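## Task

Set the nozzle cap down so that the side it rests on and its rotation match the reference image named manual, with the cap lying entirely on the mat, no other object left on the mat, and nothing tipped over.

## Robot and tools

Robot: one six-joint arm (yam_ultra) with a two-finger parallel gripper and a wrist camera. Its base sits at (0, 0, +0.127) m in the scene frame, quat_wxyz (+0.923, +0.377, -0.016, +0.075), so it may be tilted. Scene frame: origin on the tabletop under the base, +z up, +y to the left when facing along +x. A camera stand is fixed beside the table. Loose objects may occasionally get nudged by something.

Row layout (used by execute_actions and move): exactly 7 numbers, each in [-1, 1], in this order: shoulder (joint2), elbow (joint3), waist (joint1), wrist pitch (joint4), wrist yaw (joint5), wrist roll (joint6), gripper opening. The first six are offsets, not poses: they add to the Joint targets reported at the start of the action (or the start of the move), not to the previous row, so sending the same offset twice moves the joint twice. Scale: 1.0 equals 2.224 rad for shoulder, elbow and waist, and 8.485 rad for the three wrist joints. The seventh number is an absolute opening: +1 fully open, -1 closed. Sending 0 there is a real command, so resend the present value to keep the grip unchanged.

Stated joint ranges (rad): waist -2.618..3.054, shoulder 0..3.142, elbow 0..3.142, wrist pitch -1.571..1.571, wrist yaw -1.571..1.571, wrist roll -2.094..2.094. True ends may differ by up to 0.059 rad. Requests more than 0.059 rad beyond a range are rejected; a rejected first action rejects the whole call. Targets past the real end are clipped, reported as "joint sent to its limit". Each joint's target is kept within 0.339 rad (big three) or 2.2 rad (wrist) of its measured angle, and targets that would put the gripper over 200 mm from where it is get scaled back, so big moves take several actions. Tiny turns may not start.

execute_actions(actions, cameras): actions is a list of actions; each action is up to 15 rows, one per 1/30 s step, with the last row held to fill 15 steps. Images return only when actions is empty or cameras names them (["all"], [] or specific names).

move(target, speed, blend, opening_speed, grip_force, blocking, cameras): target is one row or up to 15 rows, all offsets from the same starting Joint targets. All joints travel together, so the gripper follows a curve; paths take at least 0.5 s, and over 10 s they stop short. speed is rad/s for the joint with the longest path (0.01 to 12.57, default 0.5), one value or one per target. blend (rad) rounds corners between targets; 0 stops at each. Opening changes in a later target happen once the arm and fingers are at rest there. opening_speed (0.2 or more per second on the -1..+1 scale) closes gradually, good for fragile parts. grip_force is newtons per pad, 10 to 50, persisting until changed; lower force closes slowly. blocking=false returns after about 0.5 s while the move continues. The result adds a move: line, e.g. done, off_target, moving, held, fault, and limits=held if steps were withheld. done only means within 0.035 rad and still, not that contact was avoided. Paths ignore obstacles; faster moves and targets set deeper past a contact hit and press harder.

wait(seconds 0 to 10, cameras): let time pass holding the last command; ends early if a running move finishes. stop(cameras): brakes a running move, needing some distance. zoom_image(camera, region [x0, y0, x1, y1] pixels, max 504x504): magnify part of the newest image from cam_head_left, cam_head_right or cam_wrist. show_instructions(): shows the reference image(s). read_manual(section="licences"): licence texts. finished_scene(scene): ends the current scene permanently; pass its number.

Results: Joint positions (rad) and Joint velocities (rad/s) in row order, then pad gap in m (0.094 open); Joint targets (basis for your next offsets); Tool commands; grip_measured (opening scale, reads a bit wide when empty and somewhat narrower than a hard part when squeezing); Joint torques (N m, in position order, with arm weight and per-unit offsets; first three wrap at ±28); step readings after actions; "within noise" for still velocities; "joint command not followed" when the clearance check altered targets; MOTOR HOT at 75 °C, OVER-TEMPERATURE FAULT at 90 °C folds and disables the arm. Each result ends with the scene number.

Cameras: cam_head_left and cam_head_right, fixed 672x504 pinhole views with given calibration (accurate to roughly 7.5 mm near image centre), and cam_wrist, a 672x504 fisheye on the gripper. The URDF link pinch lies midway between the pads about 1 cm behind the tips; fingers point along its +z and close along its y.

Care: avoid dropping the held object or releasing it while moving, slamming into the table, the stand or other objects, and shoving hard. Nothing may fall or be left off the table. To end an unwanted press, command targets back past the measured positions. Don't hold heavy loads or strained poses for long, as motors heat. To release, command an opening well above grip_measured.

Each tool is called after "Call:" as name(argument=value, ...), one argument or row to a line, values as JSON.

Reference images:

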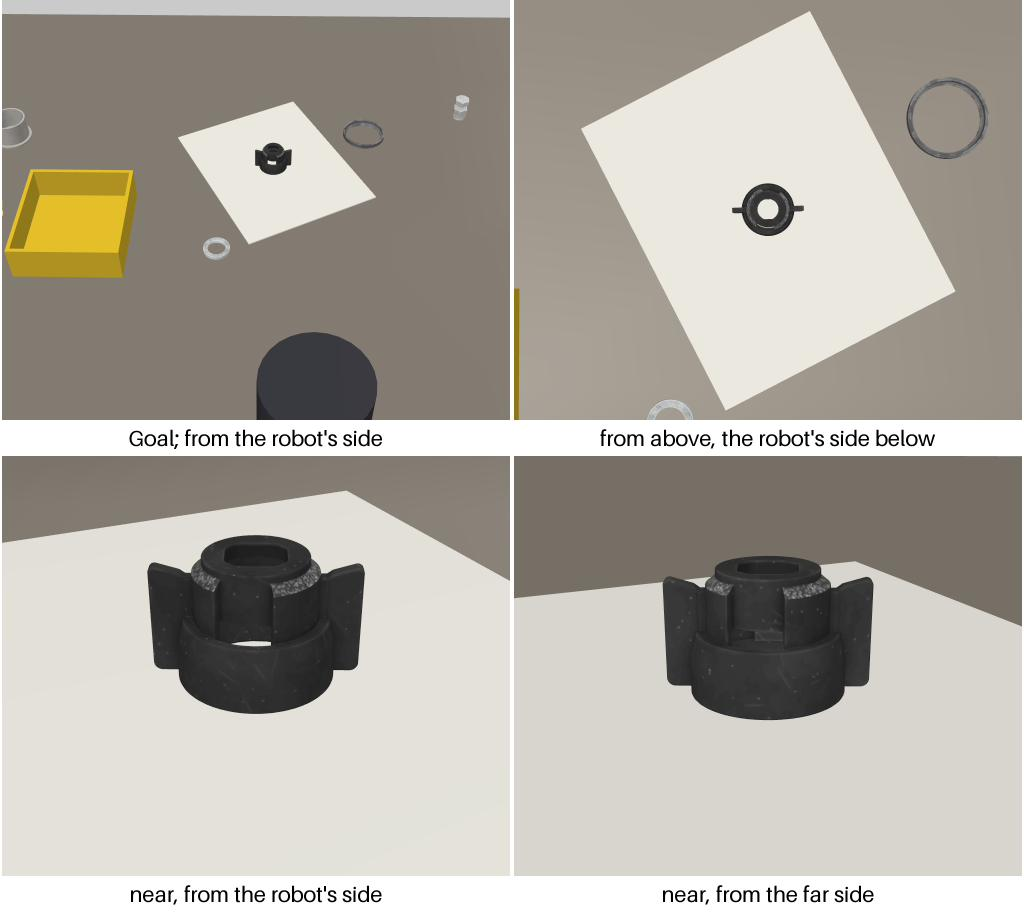

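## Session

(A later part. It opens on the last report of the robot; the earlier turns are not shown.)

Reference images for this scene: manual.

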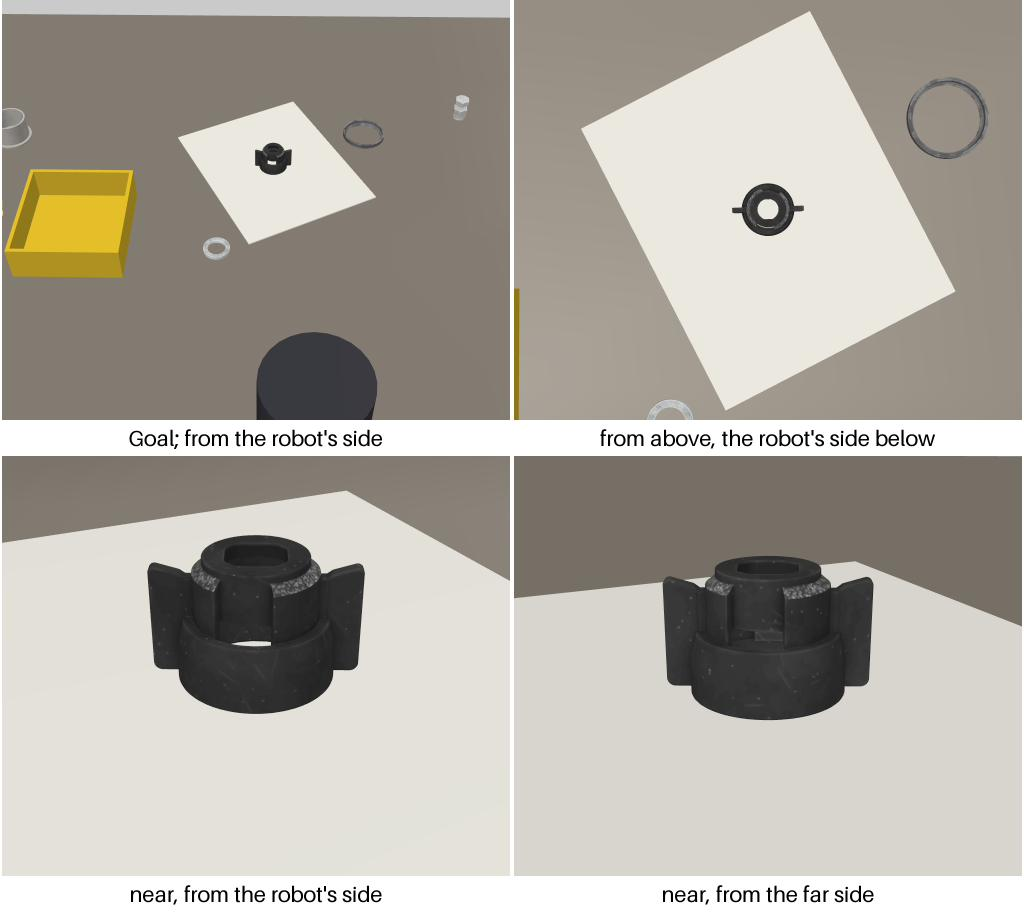

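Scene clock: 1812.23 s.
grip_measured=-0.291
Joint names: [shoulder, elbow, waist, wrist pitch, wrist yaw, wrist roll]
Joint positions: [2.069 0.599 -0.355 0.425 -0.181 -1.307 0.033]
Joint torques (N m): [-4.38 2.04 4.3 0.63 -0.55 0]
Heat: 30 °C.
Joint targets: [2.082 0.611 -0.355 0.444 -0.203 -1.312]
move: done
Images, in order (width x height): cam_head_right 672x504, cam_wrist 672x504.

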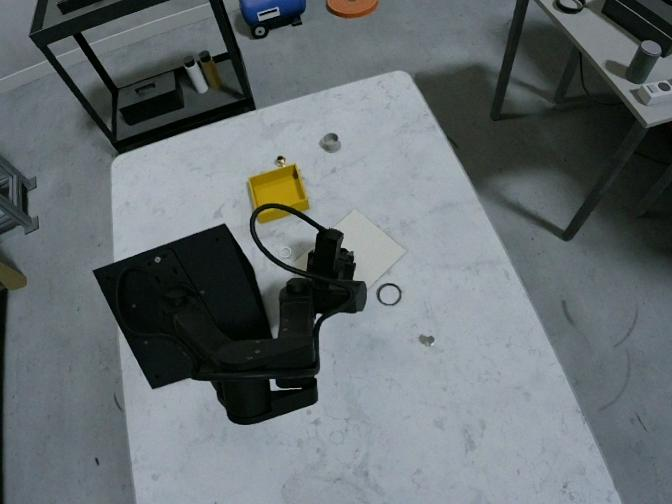

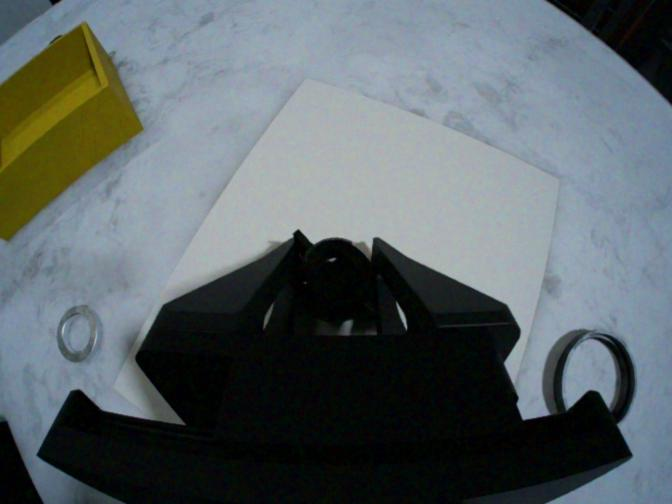

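Call:
move(
  target=[0.0094, -0.0382, 0.0135, 0.0198, 0.0039, 0.0108, -0.55],
  speed=0.12,
  cameras=["cam_wrist"],
)

Call:
zoom_image(
  camera="cam_wrist",
  region=[276, 205, 396, 345],
)

Scene clock: 1919.90 s.
grip_measured=-0.291
Joint names: [shoulder, elbow, waist, wrist pitch, wrist yaw, wrist roll]
Joint positions: [2.09 0.534 -0.351 0.597 -0.164 -1.227 0.033]
Joint torques (N m): [-4.37 0.14 6.12 0.69 -0.44 0.05]
Heat: 30 °C.
Joint targets: [2.103 0.526 -0.325 0.612 -0.170 -1.221]
move: done
Images, in order (width x height): cam_wrist 672x504.

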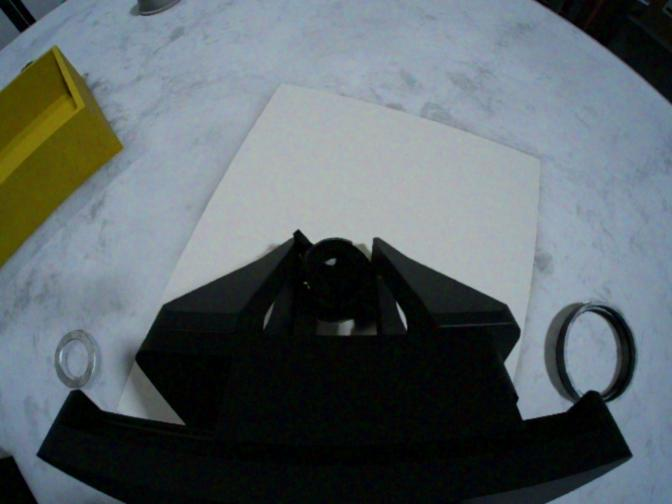

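Scaled by 3.600 from the camera's 672x504 image, which has a finer 960x720 frame.

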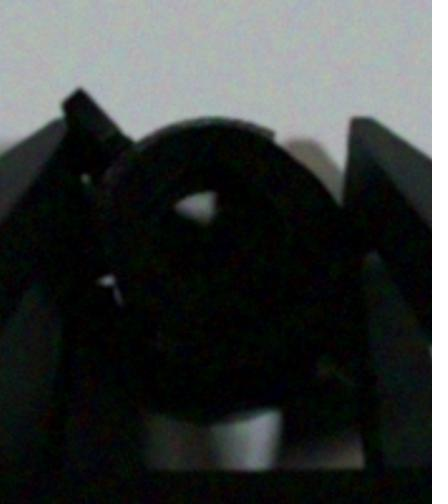

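Call:
move(
  target=[
    [0, 0, 0, 0, 0, 0, 0.5],
    [-0.0310, 0, 0, 0, 0, 0, 0.5],
    [-0.1100, -0.0157, 0.0440, -0.0130, 0.0111, 0.0127, 0.5],
  ],
  speed=[0.1, 0.15, 0.3],
  blend=[0, 0.02, 0],
  opening_speed=0.3,
  cameras=["all"],
)

Call:
zoom_image(
  camera="cam_wrist",
  region=[226, 200, 406, 340],
)

Call:
zoom_image(
  camera="cam_head_right",
  region=[330, 225, 380, 265],
)

Scene clock: 1939.83 s.
grip_measured=+0.498
Joint names: [shoulder, elbow, waist, wrist pitch, wrist yaw, wrist roll]
Joint positions: [1.879 0.5 -0.252 0.512 -0.064 -1.119 0.07]
Joint torques (N m): [-6.82 1.31 5.81 0.63 -0.47 0.08]
Heat: 30 °C.
Joint targets: [1.858 0.491 -0.227 0.502 -0.076 -1.113]
move: done

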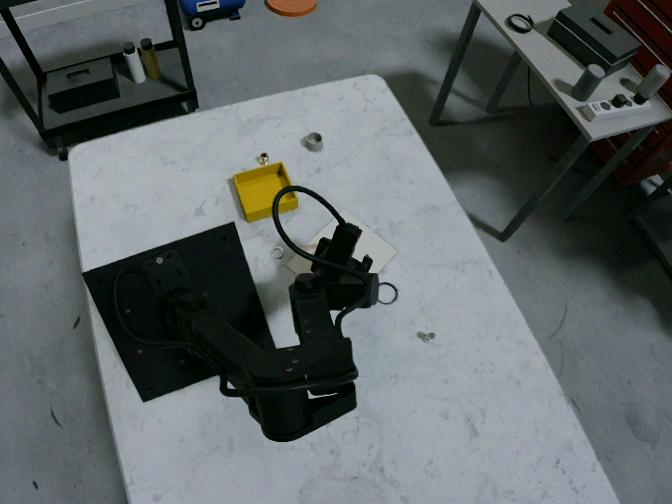

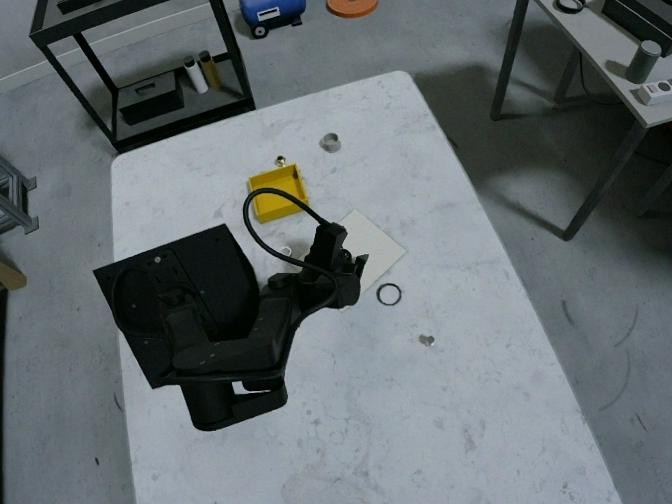

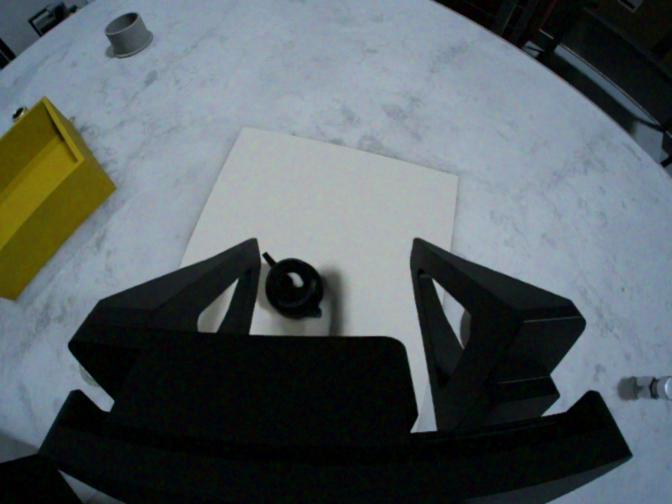

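Scaled by 2.800 from the camera's 672x504 image, which has a finer 960x720 frame.

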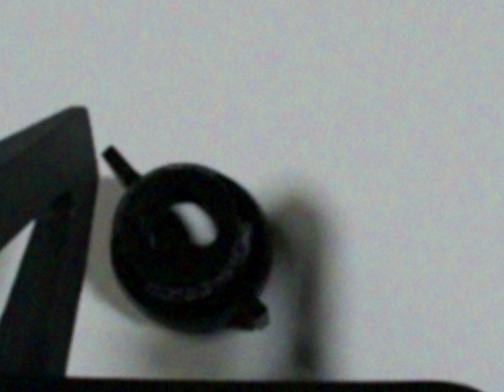

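Scaled by 10.080 from the camera's 672x504 image, which has a finer 960x720 frame.

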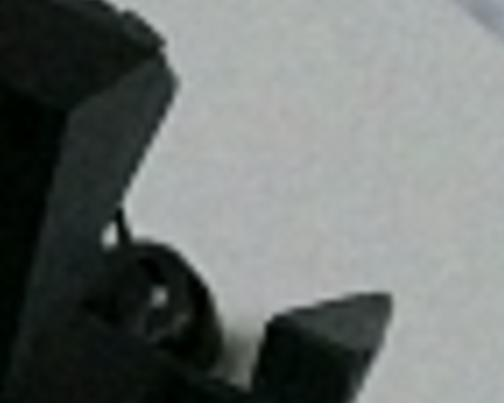

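Call:
move(
  target=[
    [0.0791, 0.0247, -0.0544, 0.0130, -0.0127, -0.0141, 0.5],
    [0.1102, 0.0247, -0.0544, 0.0130, -0.0127, -0.0141, 0.5],
    [0.1102, 0.0247, -0.0544, 0.0130, -0.0127, -0.0141, -0.5],
    [0.0773, 0.0247, -0.0544, 0.0130, -0.0127, -0.0141, -0.5],
    [0.0661, 0.0535, -0.0531, -0.0156, -0.0134, -0.0209, -0.5],
    [0.1007, 0.0540, -0.0576, -0.0068, -0.0150, -0.0235, -0.5],
  ],
  speed=[0.35, 0.08, 0.1, 0.2, 0.4, 0.08],
  blend=[0.01, 0, 0, 0.02, 0.01, 0],
  opening_speed=0.7,
  cameras=["cam_wrist"],
)

Scene clock: 2019.23 s.
grip_measured=-0.293
Joint names: [shoulder, elbow, waist, wrist pitch, wrist yaw, wrist roll]
Joint positions: [2.069 0.599 -0.356 0.426 -0.182 -1.307 0.033]
Joint torques (N m): [-4.37 2.11 4.38 0.61 -0.57 -0.02]
Heat: 30 °C.
Joint targets: [2.082 0.611 -0.355 0.444 -0.203 -1.312]
move: done
Images, in order (width x height): cam_wrist 672x504.

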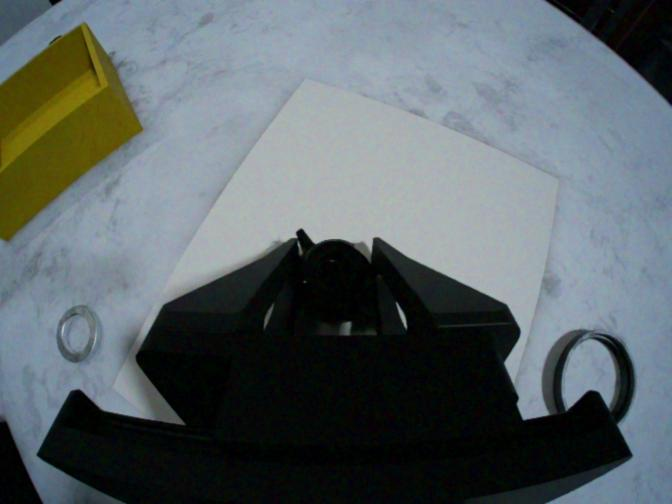

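Call:
move(
  target=[
    [0,0,0,0,0,0,0.5],
    [-0.0310,0,0,0,0,0,0.5],
    [-0.1100,-0.0157,0.0440,-0.0130,0.0111,0.0127,0.5],
  ],
  speed=[0.1,0.15,0.3],
  blend=[0,0.02,0],
  opening_speed=0.3,
  cameras=["all"],
)

Scene clock: 2037.23 s.
grip_measured=+0.498
Joint names: [shoulder, elbow, waist, wrist pitch, wrist yaw, wrist roll]
Joint positions: [1.859 0.585 -0.283 0.345 -0.096 -1.21 0.07]
Joint torques (N m): [-7.04 1.57 5.9 0.5 -0.48 0.1]
Heat: 30 °C.
Joint targets: [1.837 0.576 -0.257 0.334 -0.109 -1.204]
move: done

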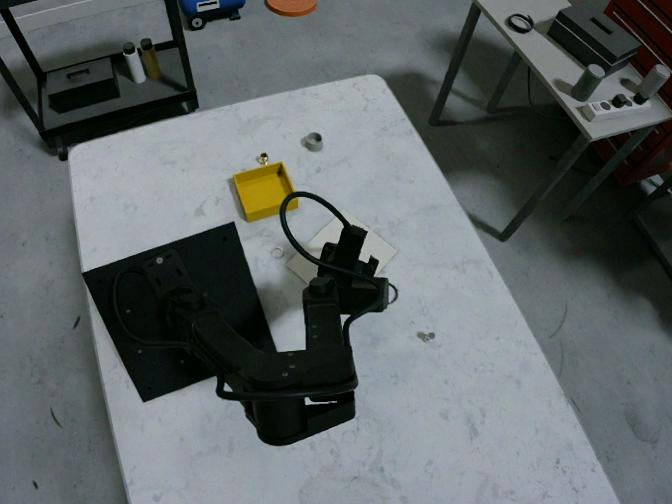

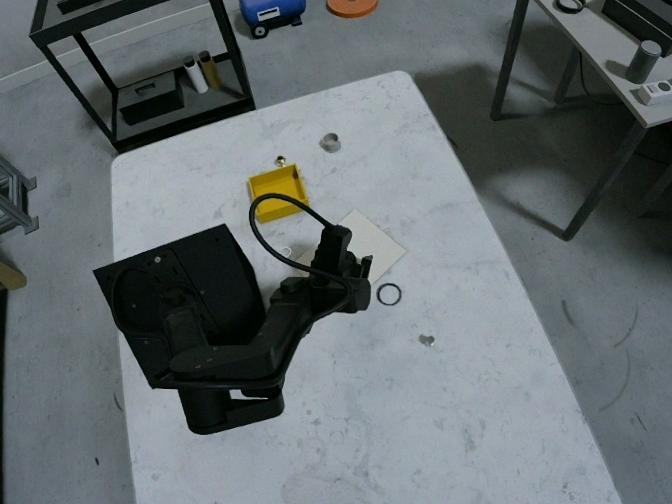

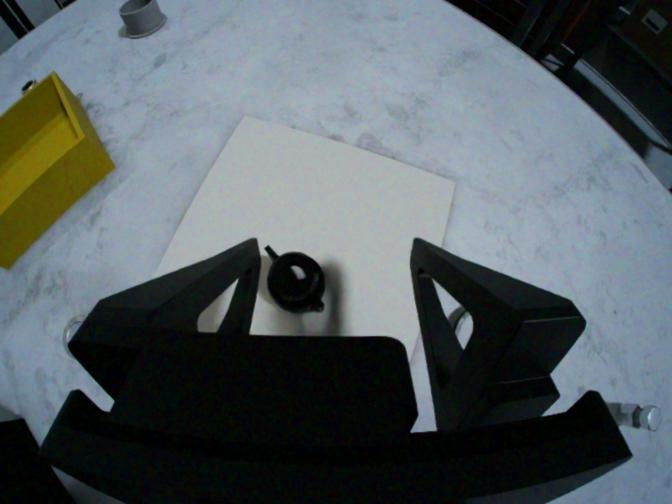

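Call:
zoom_image(
  camera="cam_wrist",
  region=[230, 220, 350, 340],
)

Call:
zoom_image(
  camera="cam_head_right",
  region=[340, 250, 460, 370],
)

Call:
zoom_image(
  camera="cam_wrist",
  region=[560, 360, 672, 460],
)

Scaled by 4.200 from the camera's 672x504 image, which has a finer 960x720 frame.

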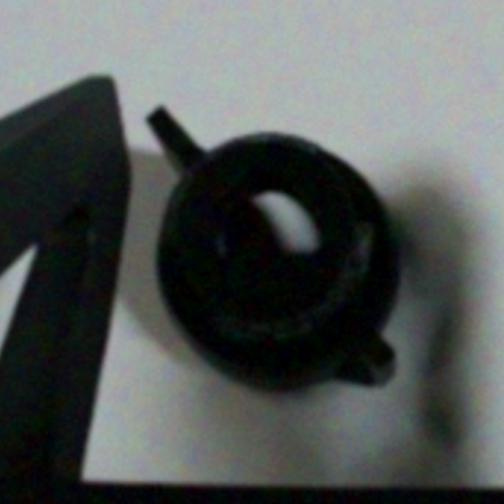

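Scaled by 4.200 from the camera's 672x504 image, which has a finer 960x720 frame.

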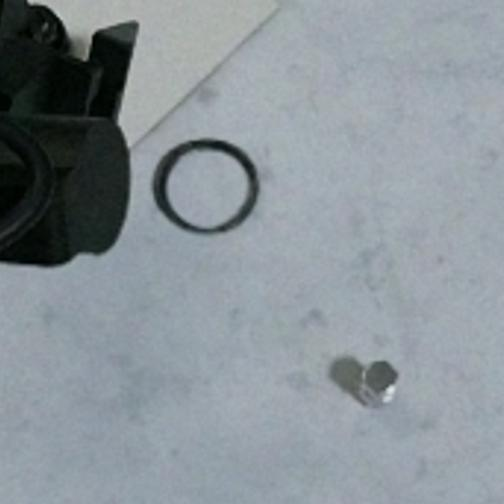

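Scaled by 4.500 from the camera's 672x504 image, which has a finer 960x720 frame.

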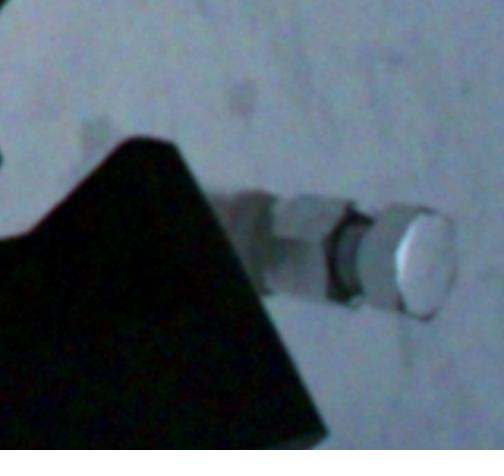

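Call:
finished_scene(
  scene=2,
)

The scene is finished: the task was done.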